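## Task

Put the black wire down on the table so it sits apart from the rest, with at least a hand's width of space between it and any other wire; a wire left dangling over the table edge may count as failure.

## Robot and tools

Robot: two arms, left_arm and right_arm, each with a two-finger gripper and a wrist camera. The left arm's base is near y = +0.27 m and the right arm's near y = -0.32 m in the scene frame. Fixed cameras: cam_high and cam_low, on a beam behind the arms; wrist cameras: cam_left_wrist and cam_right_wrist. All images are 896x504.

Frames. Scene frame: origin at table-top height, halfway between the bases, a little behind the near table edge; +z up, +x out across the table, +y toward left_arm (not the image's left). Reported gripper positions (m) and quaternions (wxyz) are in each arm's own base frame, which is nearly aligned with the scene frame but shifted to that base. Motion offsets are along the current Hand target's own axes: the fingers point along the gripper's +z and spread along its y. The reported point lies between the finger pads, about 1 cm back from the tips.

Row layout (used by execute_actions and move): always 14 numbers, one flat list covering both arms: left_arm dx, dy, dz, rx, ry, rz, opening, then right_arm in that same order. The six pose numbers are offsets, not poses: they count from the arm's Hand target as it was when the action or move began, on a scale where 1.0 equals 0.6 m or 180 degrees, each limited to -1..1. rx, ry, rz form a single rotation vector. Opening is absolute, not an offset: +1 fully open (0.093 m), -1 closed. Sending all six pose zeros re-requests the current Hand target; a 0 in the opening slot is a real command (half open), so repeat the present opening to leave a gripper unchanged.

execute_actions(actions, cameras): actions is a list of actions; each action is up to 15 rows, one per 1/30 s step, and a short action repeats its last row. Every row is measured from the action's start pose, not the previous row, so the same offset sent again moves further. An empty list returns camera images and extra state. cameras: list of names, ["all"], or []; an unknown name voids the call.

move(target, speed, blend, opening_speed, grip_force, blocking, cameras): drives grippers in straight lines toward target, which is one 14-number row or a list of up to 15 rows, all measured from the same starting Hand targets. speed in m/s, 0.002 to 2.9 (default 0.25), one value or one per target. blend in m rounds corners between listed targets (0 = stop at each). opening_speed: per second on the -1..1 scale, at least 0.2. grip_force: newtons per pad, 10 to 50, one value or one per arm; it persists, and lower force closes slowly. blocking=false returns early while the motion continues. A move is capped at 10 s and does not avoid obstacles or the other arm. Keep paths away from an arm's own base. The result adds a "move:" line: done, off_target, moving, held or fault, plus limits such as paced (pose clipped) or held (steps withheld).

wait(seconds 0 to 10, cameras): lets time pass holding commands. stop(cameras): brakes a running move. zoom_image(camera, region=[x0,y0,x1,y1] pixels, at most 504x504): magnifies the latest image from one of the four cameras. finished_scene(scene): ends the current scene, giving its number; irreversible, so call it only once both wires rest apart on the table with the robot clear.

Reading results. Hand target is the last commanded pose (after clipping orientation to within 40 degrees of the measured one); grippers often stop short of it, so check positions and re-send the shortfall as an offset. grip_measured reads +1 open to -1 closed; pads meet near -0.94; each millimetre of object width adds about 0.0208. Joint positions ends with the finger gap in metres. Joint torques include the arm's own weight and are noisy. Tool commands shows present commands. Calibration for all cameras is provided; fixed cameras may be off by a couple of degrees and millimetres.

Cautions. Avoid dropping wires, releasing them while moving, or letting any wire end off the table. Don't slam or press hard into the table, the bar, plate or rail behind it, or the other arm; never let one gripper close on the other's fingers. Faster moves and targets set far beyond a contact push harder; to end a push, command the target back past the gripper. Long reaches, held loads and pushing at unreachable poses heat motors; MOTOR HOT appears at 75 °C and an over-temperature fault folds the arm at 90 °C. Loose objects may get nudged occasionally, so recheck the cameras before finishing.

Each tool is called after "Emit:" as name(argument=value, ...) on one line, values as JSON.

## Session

Emit:
execute_actions(actions=[])

Scene clock: 0.00 s.
left_arm: end_effector_position=(+0.2884, -0.2939, +0.2740) grip_measured=-0.925 end_effector_quat_wxyz=(+0.445, +0.542, +0.552, -0.451) | right_arm: end_effector_position=(+0.3754, +0.0000, +0.4021) grip_measured=+1.000 end_effector_quat_wxyz=(+0.707, +0.000, +0.707, +0.000)
Joint positions: left_arm=[-0.421 1.493 1.105 -0.065 1.106 0.395 0.001] | right_arm=[0 1.047 1.047 0 0 0 0.093]
Joint velocities: within noise
Joint torques (N m): no reading
Heat: left arm: 41 °C; right arm: 39 °C.
Hand target: left_arm +0.2880, -0.2941, +0.2821; +0.454, +0.545, +0.544, -0.448 | right_arm +0.3737, -0.0005, +0.4119; +0.716, +0.001, +0.698, -0.001
Tool commands: left_gripper/opening=-0.931621 right_gripper/opening=+1.0
camera_calibration:
cam_left_wrist: T_world_to_cam=[[-0.999921, 0.0104375, 0.00704004, 0.288455], [0.000559419, 0.595469, -0.803378, 0.433323], [-0.0125774, -0.803311, -0.595428, 0.0204989], [0, 0, 0, 1]] pos_world=[0.288448, -0.244574, 0.358297]
cam_right_wrist: T_world_to_cam=[[0.0134922, -0.999842, -0.0115391, 0.00016676], [-0.398845, 0.00520095, -0.917004, 0.561547], [0.916919, 0.0169747, -0.398712, -0.0974506], [0, 0, 0, 1]] pos_world=[0.313322, -0.00109965, 0.476088]

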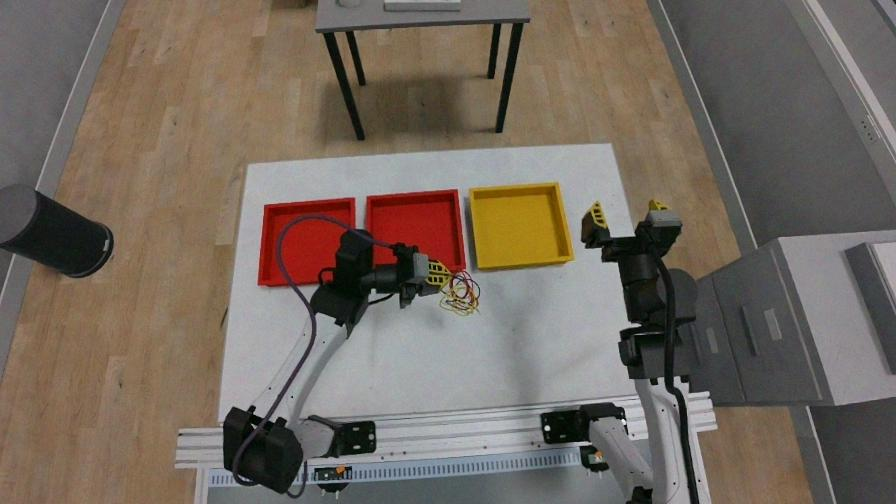

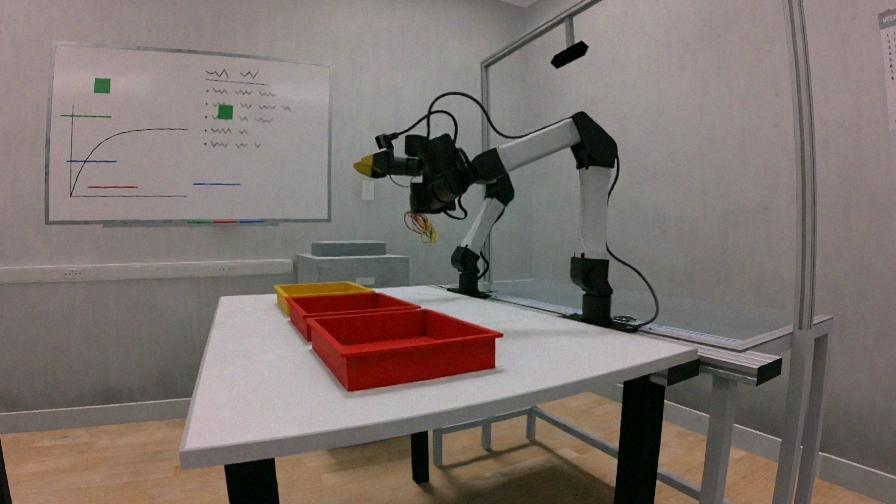

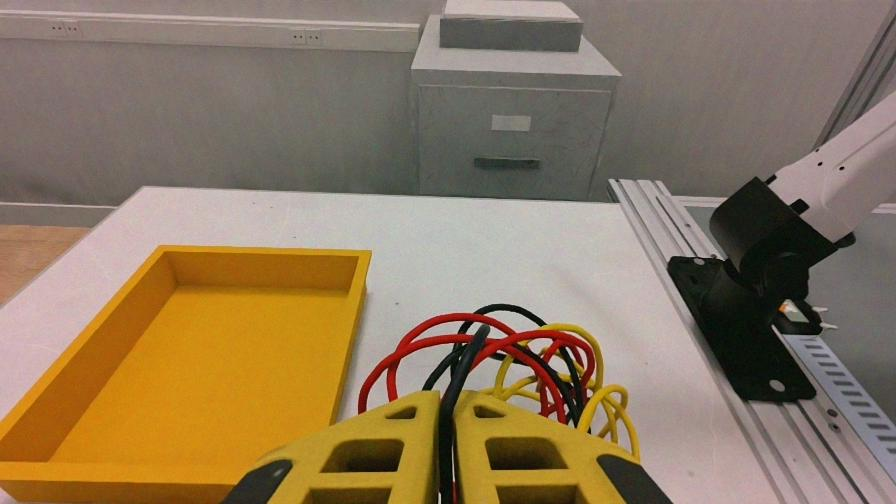

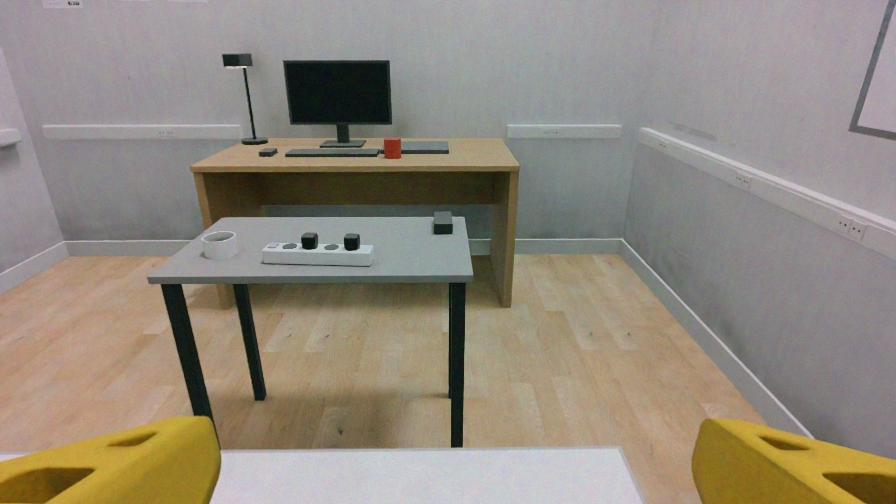

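Emit:
move(target=[0.226,0.0134,0.034,0,0.222,0,-0.931621,0.537,0.3675,-0.137,-0.3975,0.08,-0.055,-0.11], speed=0.2, cameras=["all"])

Emit:
zoom_image(camera="cam_right_wrist", region=[250, 0, 650, 400])

Scene clock: 24.07 s.
left_arm: end_effector_position=(+0.2903, -0.2828, +0.1363) grip_measured=-0.925 end_effector_quat_wxyz=(+0.227, +0.656, +0.678, -0.241) | right_arm: end_effector_position=(+0.2936, +0.2150, +0.0788) grip_measured=-0.109 end_effector_quat_wxyz=(+0.476, -0.461, +0.662, +0.350)
Joint positions: left_arm=[-0.547 1.739 1.35 -0.796 0.569 0.878 0.001] | right_arm=[0.255 1.668 0.446 0.7 -0.92 -0.403 0.04]
Joint torques (N m): left_arm=[-0.29 -6.97 11.81 1.25 0.37 0.15] | right_arm=[0.83 -4.34 7.56 1.81 -0.36 -0.11]
Heat: left arm: 47 °C; right arm: 41 °C.
Hand target: left_arm +0.2970, -0.2887, +0.1450; +0.240, +0.665, +0.667, -0.235 | right_arm +0.3003, +0.2203, +0.0877; +0.492, -0.472, +0.643, +0.348
Off the commanded pose: left_arm 0.013 m, 2 deg | right_arm 0.012 m, 3 deg.
move: off_target (left_arm, right_arm)
camera_calibration:
cam_left_wrist: T_world_to_cam=[[-0.999436, -0.00403444, 0.0333368, 0.283288], [-0.0116861, 0.972488, -0.232658, 0.348478], [-0.031481, -0.232916, -0.971987, 0.165608], [0, 0, 0, 1]] pos_world=[0.292414, -0.299175, 0.232601]
cam_right_wrist: T_world_to_cam=[[0.946289, -0.320884, -0.0396205, -0.20516], [-0.239262, -0.61257, -0.753333, 0.30441], [0.217462, 0.722351, -0.656444, -0.0810128], [0, 0, 0, 1]] pos_world=[0.284592, 0.17916, 0.168013]

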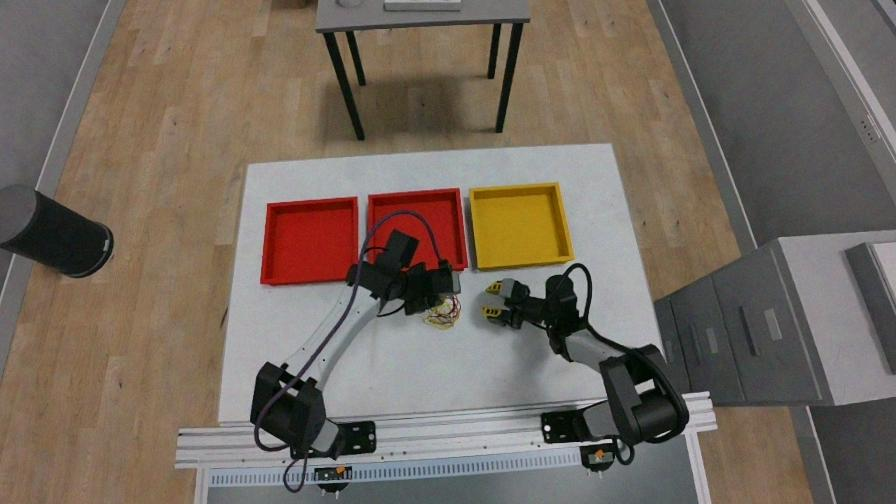

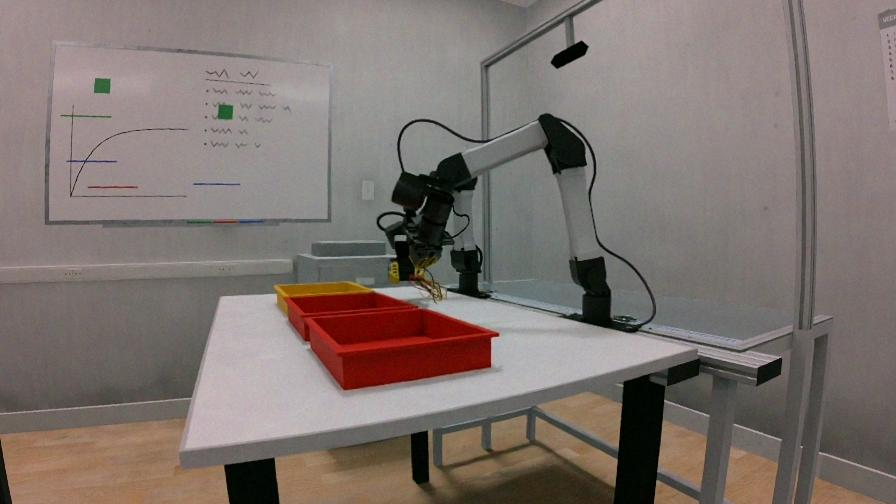

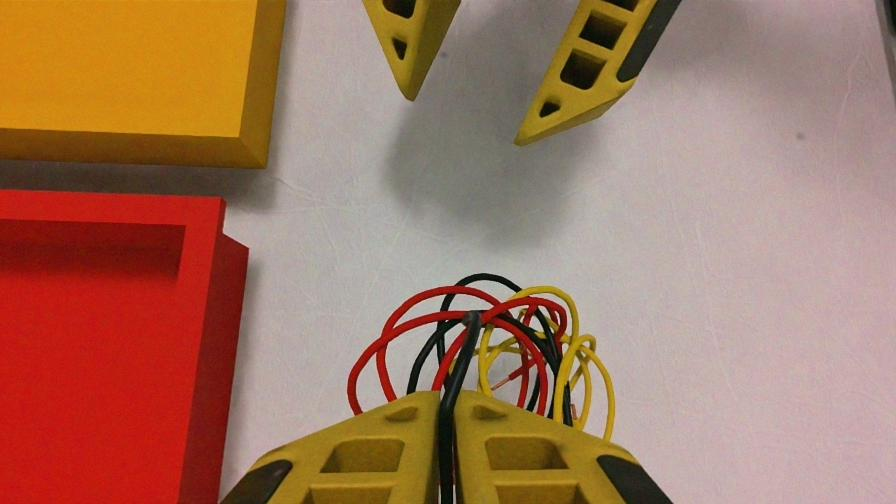

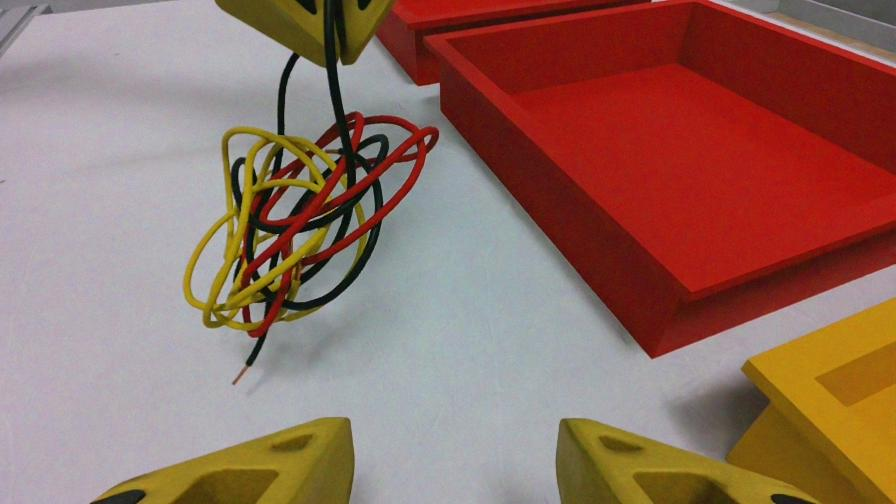

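Scaled by 1.260 from the camera's 896x504 image, which has a finer 1280x720 frame.

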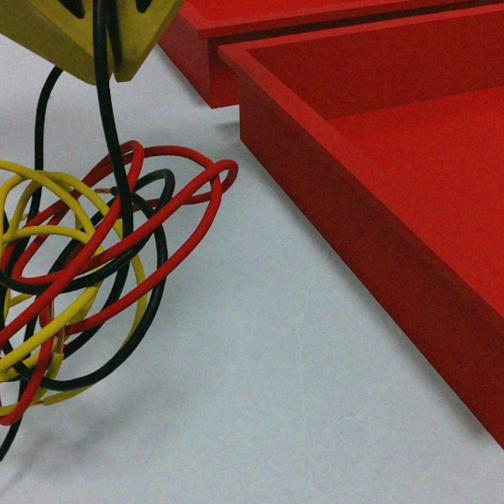

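Emit:
zoom_image(camera="cam_right_wrist", region=[170, 40, 460, 390])

Emit:
zoom_image(camera="cam_left_wrist", region=[330, 250, 640, 440])

Scaled by 1.440 from the camera's 896x504 image, which has a finer 1280x720 frame.

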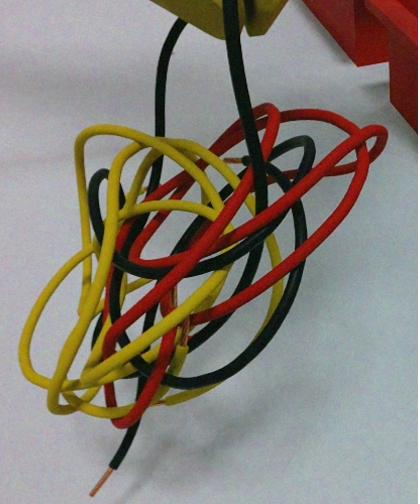

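Scaled by 1.626 from the camera's 896x504 image, which has a finer 1280x720 frame.

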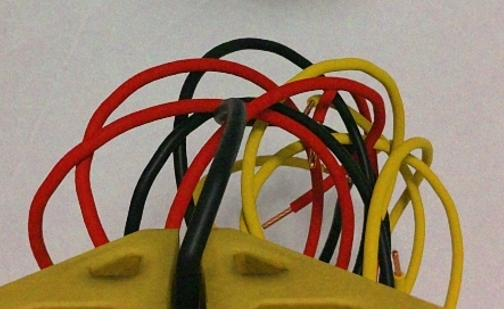

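Emit:
move(target=[[0,0,0,0,0,0,-0.931621,0.0246,0.1346,0.001,0,0,0,-0.48],[0,0,0,0,0,0,-0.931621,-0.012,0.1345,0.129,0,0,0,-0.48]], speed=0.08, blend=0.01, cameras=["cam_right_wrist","cam_left_wrist"])

Emit:
zoom_image(camera="cam_right_wrist", region=[250, 104, 650, 504])

Scene clock: 68.67 s.
left_arm: end_effector_position=(+0.2904, -0.2826, +0.1361) grip_measured=-0.925 end_effector_quat_wxyz=(+0.227, +0.656, +0.678, -0.240) | right_arm: end_effector_position=(+0.2403, +0.3120, +0.0655) grip_measured=-0.479 end_effector_quat_wxyz=(+0.477, -0.476, +0.650, +0.351)
Joint positions: left_arm=[-0.547 1.739 1.35 -0.796 0.567 0.878 0.001] | right_arm=[0.69 1.785 0.398 1.03 -0.548 -0.19 0.022]
Joint torques (N m): left_arm=[-0.12 -6.98 11.77 1.2 0.36 0.15] | right_arm=[0.9 -4.72 6.37 2.08 0.11 0.11]
Heat: left arm: 57 °C; right arm: 43 °C.
Hand target: left_arm +0.2969, -0.2887, +0.1450; +0.240, +0.665, +0.667, -0.235 | right_arm +0.2477, +0.3178, +0.0722; +0.492, -0.472, +0.643, +0.348
Off the commanded pose: left_arm 0.013 m, 2 deg | right_arm 0.011 m, 2 deg.
move: off_target (left_arm, right_arm)
camera_calibration:
cam_left_wrist: T_world_to_cam=[[-0.999456, -0.00443395, 0.0326923, 0.283429], [-0.0118799, 0.972823, -0.231247, 0.348169], [-0.0307785, -0.231509, -0.972346, 0.165738], [0, 0, 0, 1]] pos_world=[0.292512, -0.29908, 0.232402]
cam_right_wrist: T_world_to_cam=[[0.956695, -0.290633, -0.0163594, -0.137638], [-0.201987, -0.622322, -0.756251, 0.335382], [0.209611, 0.726806, -0.654076, -0.147902], [0, 0, 0, 1]] pos_world=[0.230422, 0.27621, 0.154642]
Images, in order (width x height): cam_left_wrist 896x504, cam_right_wrist 896x504.

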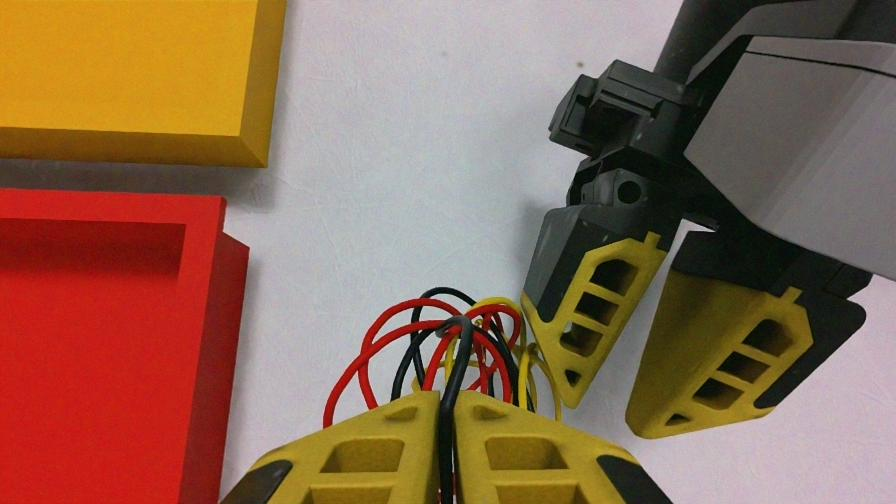

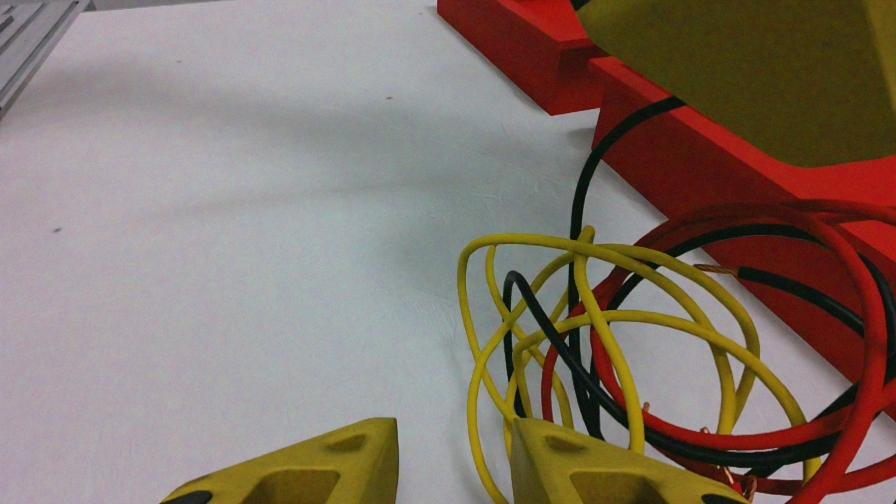

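Scaled by 1.260 from the camera's 896x504 image, which has a finer 1280x720 frame.

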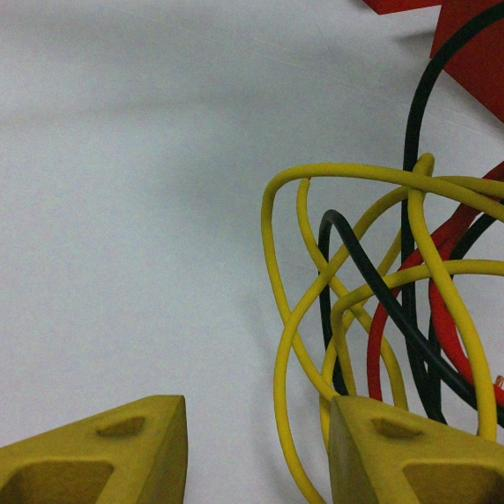

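Emit:
move(target=[[0,0,0,0,0,0,-0.931621,0,0,-0.083,0,0,0,-0.48],[0,0,0,0,0,0,-0.931621,0.0248,0.0086,-0.0728,0,0,0,-0.48],[0,0,0,0,0,0,-0.931621,0.0248,0.0086,0.0189,0,0,0,-0.48]], speed=0.08, blend=0.008, cameras=["cam_right_wrist","cam_left_wrist"])

Emit:
zoom_image(camera="cam_right_wrist", region=[300, 104, 700, 504])

Scene clock: 136.90 s.
left_arm: end_effector_position=(+0.2904, -0.2825, +0.1361) grip_measured=-0.925 end_effector_quat_wxyz=(+0.227, +0.656, +0.678, -0.240) | right_arm: end_effector_position=(+0.2378, +0.3197, +0.0473) grip_measured=-0.479 end_effector_quat_wxyz=(+0.474, -0.477, +0.652, +0.350)
Joint positions: left_arm=[-0.547 1.739 1.35 -0.796 0.567 0.878 0.001] | right_arm=[0.72 1.893 0.404 1.131 -0.52 -0.179 0.022]
Joint torques (N m): left_arm=[-0.28 -6.79 11.77 1.2 0.42 0.2] | right_arm=[0.69 -4.9 6.01 2.12 0.15 0.07]
Heat: left arm: 62 °C; right arm: 43 °C.
Hand target: left_arm +0.2970, -0.2887, +0.1450; +0.240, +0.665, +0.667, -0.235 | right_arm +0.2451, +0.3259, +0.0546; +0.492, -0.472, +0.643, +0.348
Off the commanded pose: left_arm 0.013 m, 2 deg | right_arm 0.012 m, 2 deg.
move: off_target (left_arm, right_arm)
camera_calibration:
cam_left_wrist: T_world_to_cam=[[-0.999461, -0.00458494, 0.0325205, 0.283428], [-0.0119811, 0.972866, -0.231057, 0.348145], [-0.0305787, -0.231322, -0.972397, 0.16565], [0, 0, 0, 1]] pos_world=[0.292511, -0.29908, 0.232302]
cam_right_wrist: T_world_to_cam=[[0.956715, -0.290377, -0.01945, -0.133231], [-0.205429, -0.62647, -0.751887, 0.327837], [0.206146, 0.723337, -0.659005, -0.162624], [0, 0, 0, 1]] pos_world=[0.228336, 0.284325, 0.136735]
Images, in order (width x height): cam_left_wrist 896x504, cam_right_wrist 896x504.

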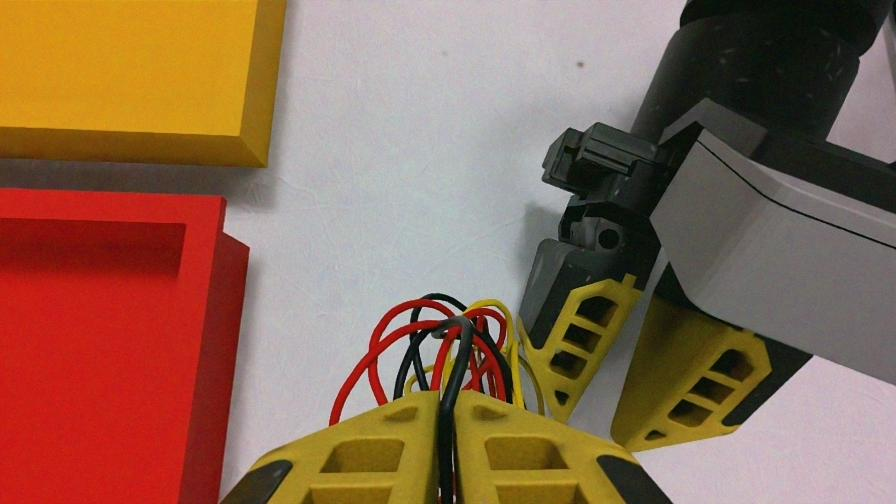

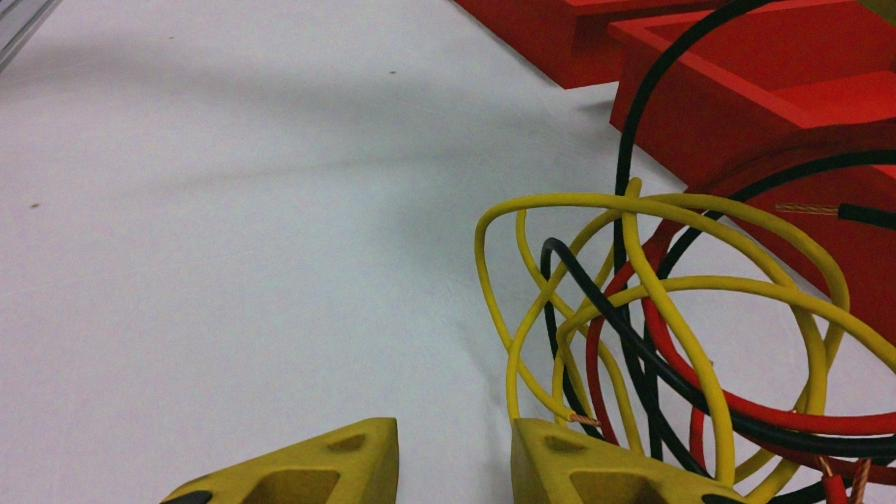

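Scaled by 1.260 from the camera's 896x504 image, which has a finer 1280x720 frame.

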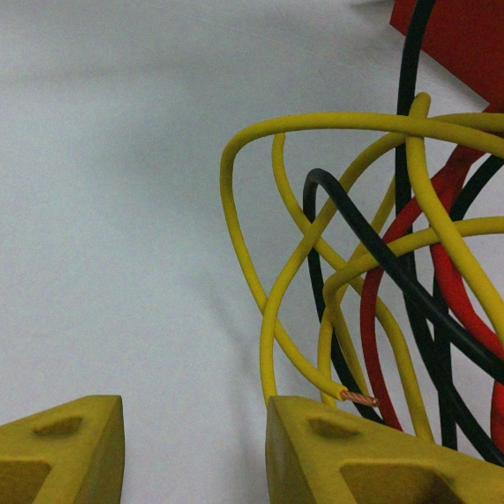

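Emit:
move(target=[[0,0,0,0,0,0,-0.931621,0,0,-0.09,0,0,0,-0.48],[0,0,0,-0.211,0.002,-0.258,-0.931621,-0.027,0,-0.115,0,0,0,-0.2]], speed=[0.12,0.3], blend=0.02, cameras=["all"])

Emit:
zoom_image(camera="cam_right_wrist", region=[200, 50, 650, 450])

Scene clock: 191.67 s.
left_arm: end_effector_position=(+0.2940, -0.2862, +0.1371) grip_measured=-0.925 end_effector_quat_wxyz=(+0.314, +0.252, +0.912, -0.081) | right_arm: end_effector_position=(+0.2249, +0.2696, +0.0812) grip_measured=-0.201 end_effector_quat_wxyz=(+0.481, -0.471, +0.652, +0.349)
Joint positions: left_arm=[-0.854 1.569 1.138 -0.505 -0.201 -0.249 0.001] | right_arm=[0.589 1.562 0.263 0.927 -0.631 -0.223 0.036]
Joint torques (N m): left_arm=[-0.27 -6.95 9.91 1.78 -0.17 -0.2] | right_arm=[-0.61 -7.05 4.52 1.83 -0.25 -0.07]
Heat: left arm: 63 °C; right arm: 44 °C.
Hand target: left_arm +0.2969, -0.2888, +0.1451; +0.326, +0.243, +0.910, -0.084 | right_arm +0.2253, +0.2672, +0.0891; +0.492, -0.473, +0.643, +0.348
Off the commanded pose: left_arm 0.009 m, 2 deg | right_arm 0.008 m, 2 deg.
move: done
camera_calibration:
cam_left_wrist: T_world_to_cam=[[-0.525768, -0.850609, -0.00569024, -0.089173], [-0.829298, 0.514061, -0.219102, 0.459279], [0.189295, -0.110478, -0.975685, 0.13631], [0, 0, 0, 1]] pos_world=[0.308192, -0.29689, 0.233117]
cam_right_wrist: T_world_to_cam=[[0.952637, -0.303576, -0.0180194, -0.13042], [-0.210563, -0.615684, -0.759339, 0.318117], [0.219423, 0.727169, -0.650445, -0.106182], [0, 0, 0, 1]] pos_world=[0.214525, 0.233479, 0.170143]

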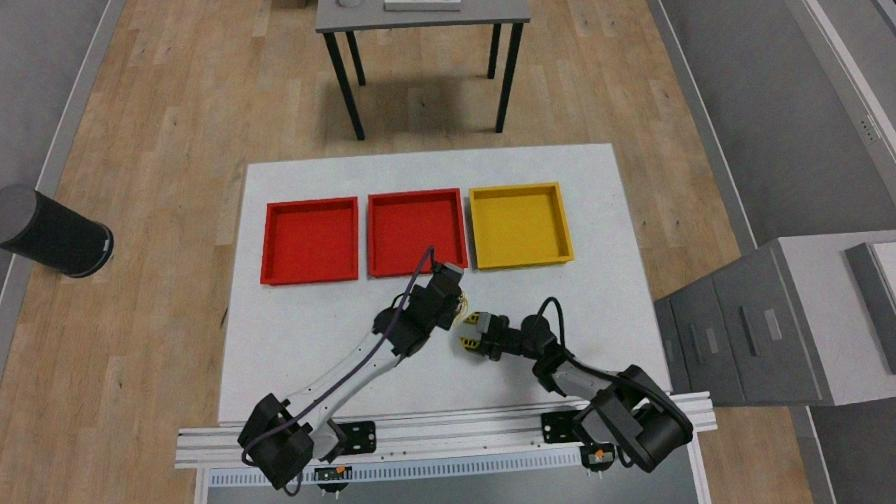

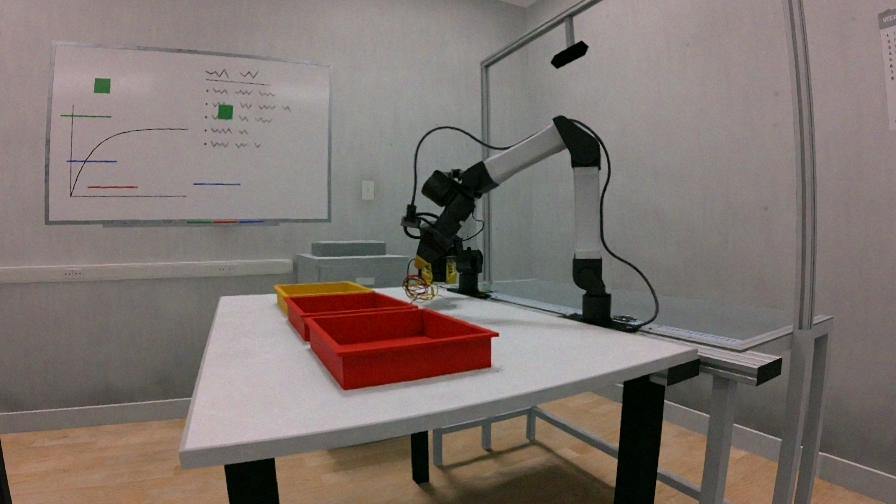

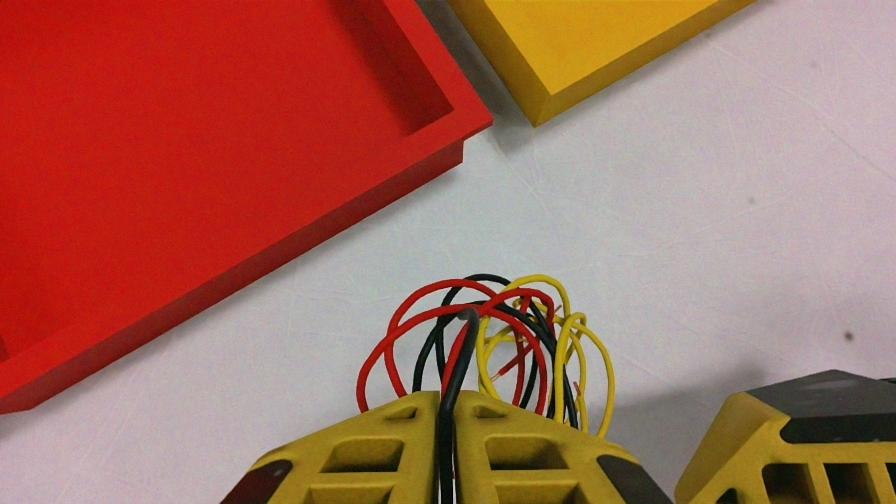

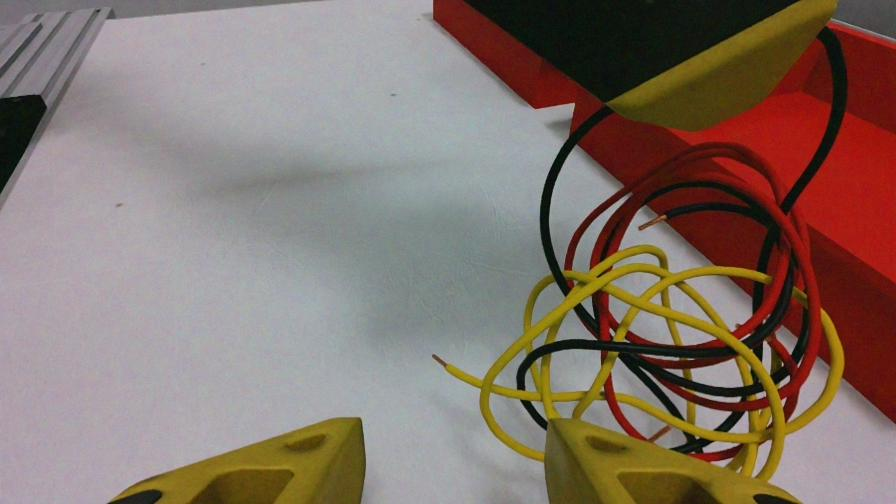

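Scaled by 1.120 from the camera's 896x504 image, which has a finer 1280x720 frame.

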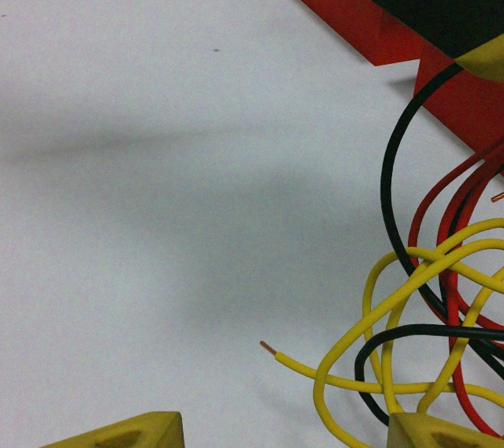

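Emit:
zoom_image(camera="cam_low", region=[385, 240, 475, 310])

Emit:
zoom_image(camera="cam_high", region=[420, 260, 520, 360])

Emit:
zoom_image(camera="cam_left_wrist", region=[340, 250, 760, 504])

Scaled by 5.600 from the camera's 896x504 image, which has a finer 1280x720 frame.

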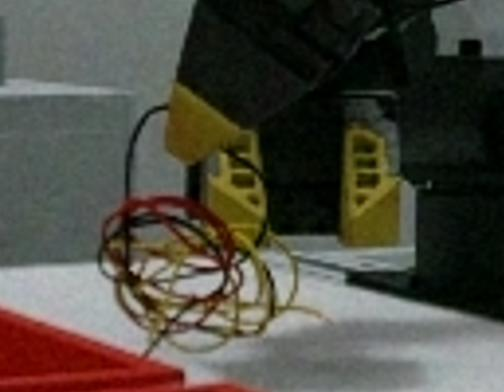

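Scaled by 5.040 from the camera's 896x504 image, which has a finer 1280x720 frame.

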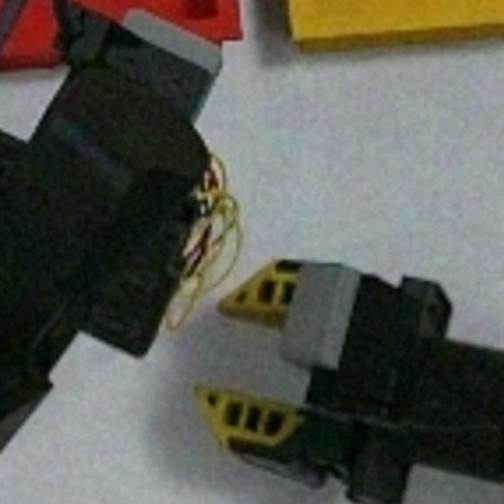

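Scaled by 1.200 from the camera's 896x504 image, which has a finer 1280x720 frame.

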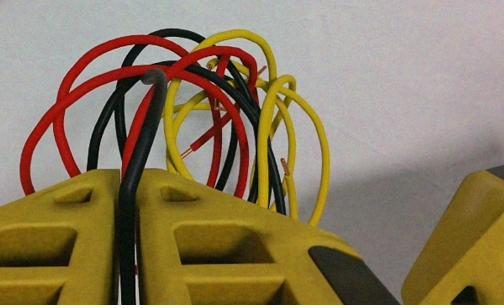

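Emit:
move(target=[[0,0,0,0,0,0,-0.931621,0.0353,-0.0073,0.1146,0,0,0,-0.48],[0,0,0,0,0,0,-0.931621,0.0353,-0.0073,0.1146,0,0,0,-1]], speed=0.08, opening_speed=0.8, cameras=["cam_right_wrist","cam_left_wrist","cam_low"])

Emit:
zoom_image(camera="cam_right_wrist", region=[300, 104, 700, 504])

Scene clock: 267.83 s.
left_arm: end_effector_position=(+0.2940, -0.2859, +0.1369) grip_measured=-0.925 end_effector_quat_wxyz=(+0.314, +0.252, +0.912, -0.080) | right_arm: end_effector_position=(+0.2418, +0.3170, +0.0432) grip_measured=-0.988 end_effector_quat_wxyz=(+0.475, -0.476, +0.652, +0.351)
Joint positions: left_arm=[-0.854 1.569 1.138 -0.506 -0.202 -0.249 0.001] | right_arm=[0.702 1.921 0.408 1.153 -0.536 -0.185 0]
Joint torques (N m): left_arm=[-0.32 -7.05 9.98 1.75 -0.2 -0.21] | right_arm=[0.95 -5 6.04 2.1 0.11 0.12]
Heat: left arm: 59 °C; right arm: 44 °C.
Hand target: left_arm +0.2969, -0.2888, +0.1451; +0.326, +0.243, +0.910, -0.084 | right_arm +0.2488, +0.3231, +0.0501; +0.492, -0.473, +0.643, +0.348
Off the commanded pose: left_arm 0.009 m, 2 deg | right_arm 0.012 m, 2 deg.
move: off_target (right_arm); target 2's new opening was sent with right_arm's hand 0.012 m and 2 deg from that target
camera_calibration:
cam_left_wrist: T_world_to_cam=[[-0.52518, -0.850963, -0.00693288, -0.0890897], [-0.82967, 0.513817, -0.218263, 0.459056], [0.189296, -0.108876, -0.975865, 0.136741], [0, 0, 0, 1]] pos_world=[0.308192, -0.296795, 0.233018]
cam_right_wrist: T_world_to_cam=[[0.956391, -0.291445, -0.0194093, -0.137487], [-0.205822, -0.625284, -0.752766, 0.323597], [0.207253, 0.723933, -0.658002, -0.164724], [0, 0, 0, 1]] pos_world=[0.232235, 0.28152, 0.132536]
Images, in order (width x height): cam_low 896x504, cam_left_wrist 896x504, cam_right_wrist 896x504.

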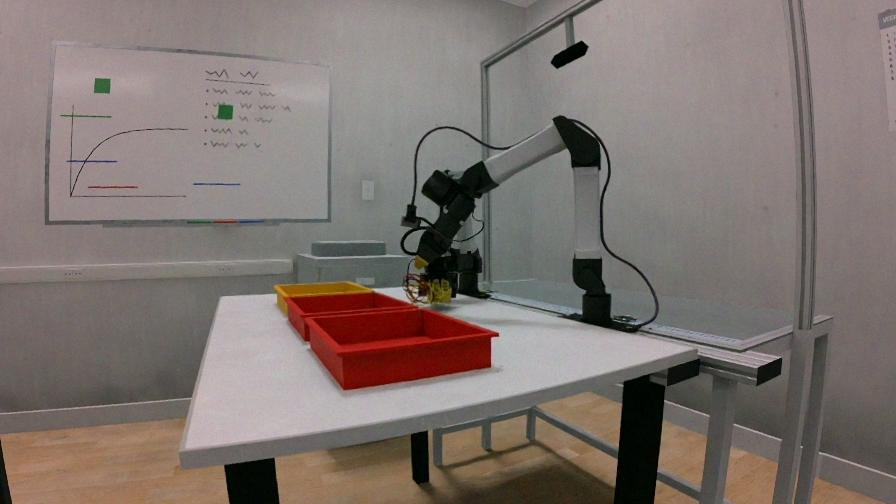

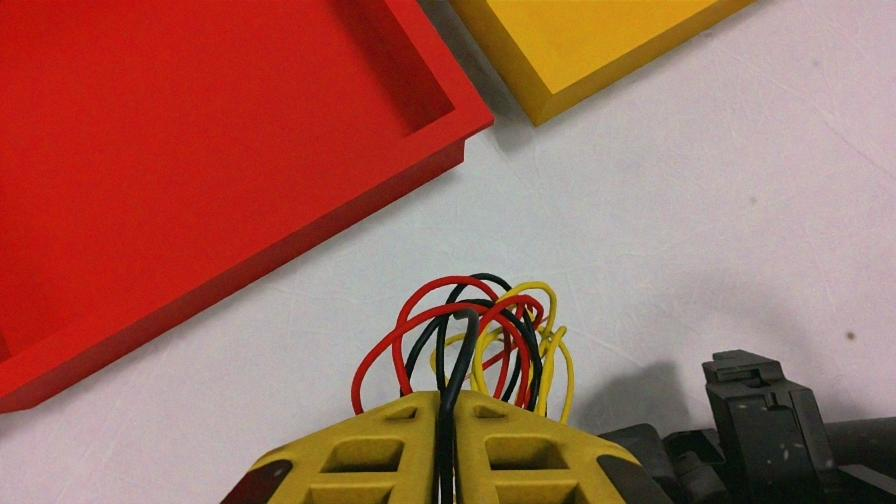

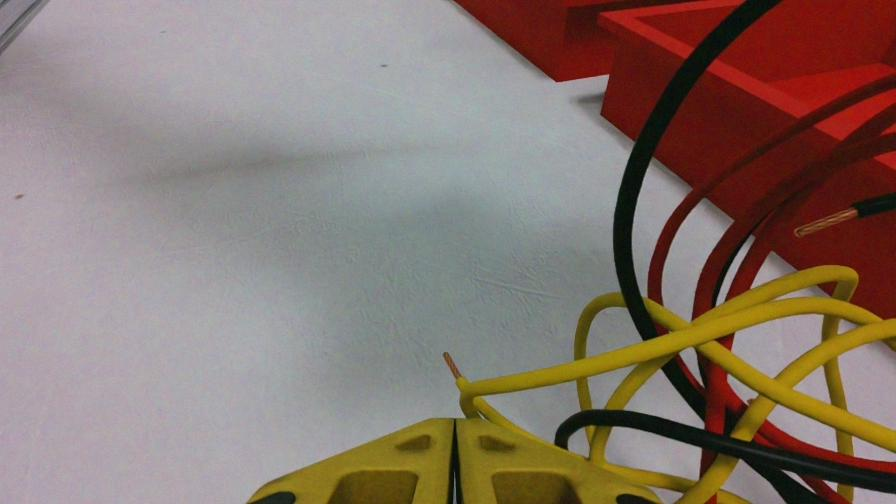

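Scaled by 1.260 from the camera's 896x504 image, which has a finer 1280x720 frame.

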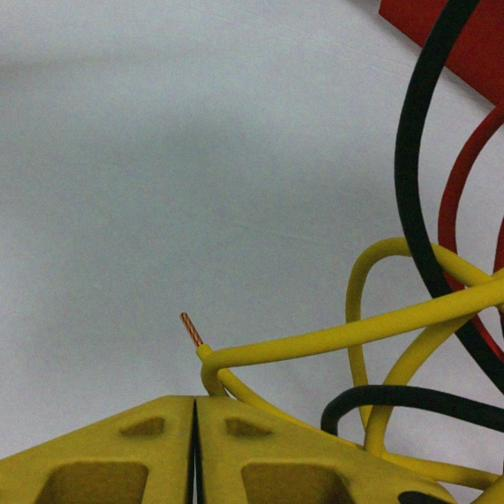

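Emit:
move(target=[0,0,0,0,0,0,-0.931621,0.03,-0.02,-0.167,0,0,0,-1], speed=0.08, cameras=["cam_right_wrist","cam_left_wrist","cam_low"])

Emit:
zoom_image(camera="cam_low", region=[385, 230, 495, 320])

Scene clock: 276.20 s.
left_arm: end_effector_position=(+0.2940, -0.2859, +0.1369) grip_measured=-0.925 end_effector_quat_wxyz=(+0.314, +0.252, +0.912, -0.080) | right_arm: end_effector_position=(+0.2279, +0.2241, +0.0522) grip_measured=-0.988 end_effector_quat_wxyz=(+0.480, -0.468, +0.654, +0.351)
Joint positions: left_arm=[-0.854 1.569 1.138 -0.506 -0.202 -0.249 0.001] | right_arm=[0.381 1.697 0.172 1.081 -0.821 -0.325 0]
Joint torques (N m): left_arm=[-0.32 -7.12 9.91 1.79 -0.19 -0.2] | right_arm=[-0.36 -6.89 3.49 1.67 -0.28 -0.06]
Heat: left arm: 59 °C; right arm: 45 °C.
Hand target: left_arm +0.2969, -0.2888, +0.1451; +0.326, +0.243, +0.910, -0.084 | right_arm +0.2286, +0.2230, +0.0602; +0.492, -0.472, +0.643, +0.348
Off the commanded pose: left_arm 0.009 m, 2 deg | right_arm 0.008 m, 2 deg.
move: done
camera_calibration:
cam_left_wrist: T_world_to_cam=[[-0.52518, -0.850963, -0.00693288, -0.0890897], [-0.82967, 0.513817, -0.218263, 0.459056], [0.189296, -0.108876, -0.975865, 0.136741], [0, 0, 0, 1]] pos_world=[0.308192, -0.296795, 0.233018]
cam_right_wrist: T_world_to_cam=[[0.951457, -0.306798, -0.0245795, -0.146223], [-0.217263, -0.612925, -0.759684, 0.269574], [0.218004, 0.728147, -0.649828, -0.0924261], [0, 0, 0, 1]] pos_world=[0.217843, 0.187668, 0.141136]
Images, in order (width x height): cam_low 896x504, cam_left_wrist 896x504, cam_right_wrist 896x504.

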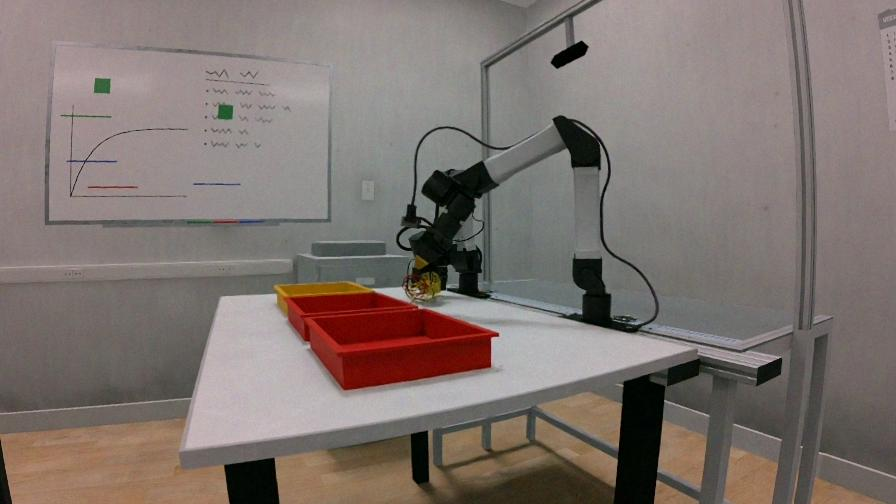

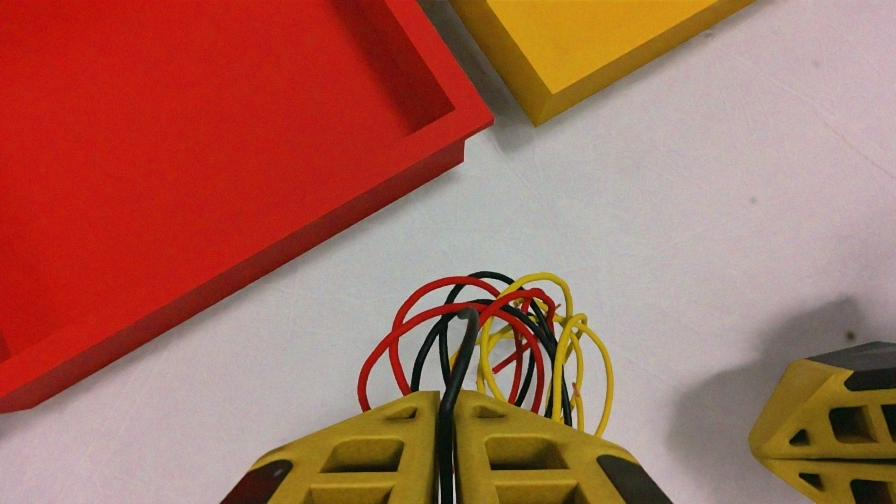

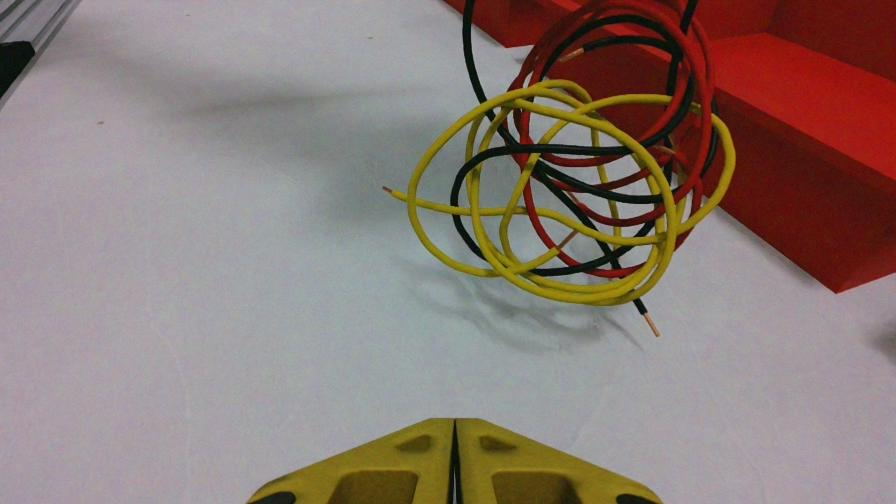

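Scaled by 4.582 from the camera's 896x504 image, which has a finer 1280x720 frame.

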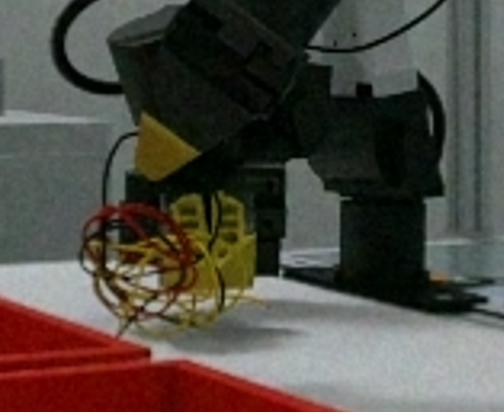

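Emit:
move(target=[[0,0,0,0,0,0,-0.931621,-0.056,0.0163,0.059,0,0,0,-0.5],[0,0,0,0,0,0,-0.931621,-0.056,0.0163,0.1422,0,0,0,-0.5],[0,0,0,0,0,0,-0.931621,-0.056,0.0163,0.1422,0,0,0,-1]], speed=0.08, blend=[0.01,0,0], opening_speed=0.8, cameras=["cam_right_wrist","cam_left_wrist"])

Emit:
zoom_image(camera="cam_right_wrist", region=[300, 104, 700, 504])

Scene clock: 312.67 s.
left_arm: end_effector_position=(+0.2940, -0.2859, +0.1369) grip_measured=-0.925 end_effector_quat_wxyz=(+0.314, +0.252, +0.912, -0.080) | right_arm: end_effector_position=(+0.2401, +0.3066, +0.0616) grip_measured=-0.984 end_effector_quat_wxyz=(+0.475, -0.476, +0.652, +0.351)
Joint positions: left_arm=[-0.854 1.569 1.138 -0.506 -0.202 -0.249 0.001] | right_arm=[0.675 1.792 0.383 1.044 -0.56 -0.195 0]
Joint torques (N m): left_arm=[-0.17 -7.13 10.06 1.76 -0.22 -0.22] | right_arm=[0.77 -4.52 6.23 2.13 0.1 0.06]
Heat: left arm: 59 °C; right arm: 44 °C.
Hand target: left_arm +0.2969, -0.2888, +0.1451; +0.326, +0.243, +0.910, -0.084 | right_arm +0.2476, +0.3129, +0.0692; +0.492, -0.473, +0.643, +0.348
Off the commanded pose: left_arm 0.009 m, 2 deg | right_arm 0.012 m, 2 deg.
move: off_target (right_arm); target 3's new opening was sent with right_arm's hand 0.013 m and 2 deg from that target
camera_calibration:
cam_left_wrist: T_world_to_cam=[[-0.52518, -0.850963, -0.00693288, -0.0890897], [-0.82967, 0.513817, -0.218263, 0.459056], [0.189296, -0.108876, -0.975865, 0.136741], [0, 0, 0, 1]] pos_world=[0.308192, -0.296795, 0.233018]
cam_right_wrist: T_world_to_cam=[[0.956029, -0.292598, -0.0198565, -0.138009], [-0.20668, -0.62417, -0.753456, 0.330434], [0.208066, 0.72443, -0.657199, -0.145148], [0, 0, 0, 1]] pos_world=[0.230435, 0.271015, 0.150836]
Images, in order (width x height): cam_left_wrist 896x504, cam_right_wrist 896x504.

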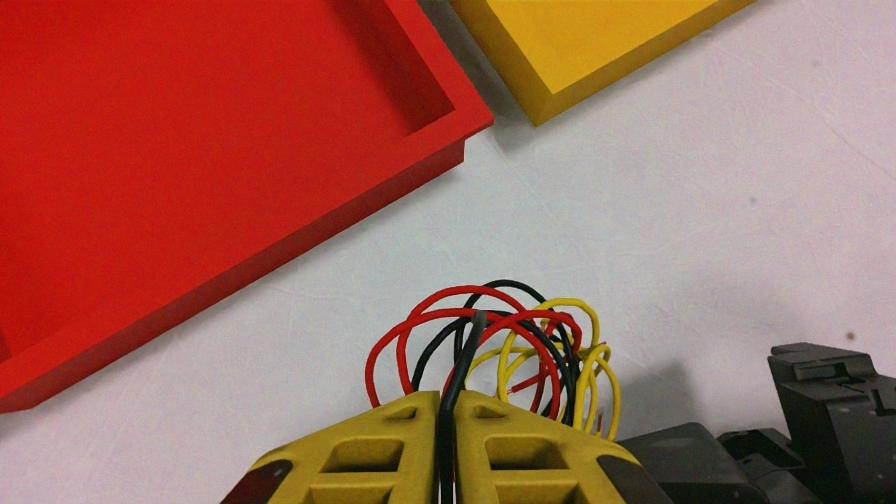

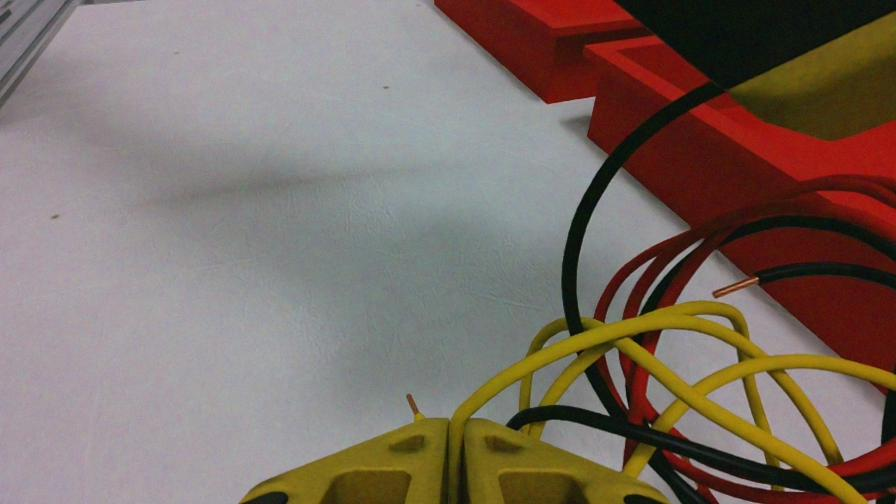

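Scaled by 1.260 from the camera's 896x504 image, which has a finer 1280x720 frame.

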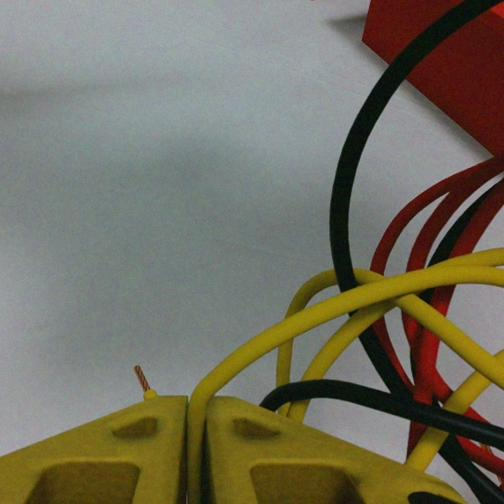

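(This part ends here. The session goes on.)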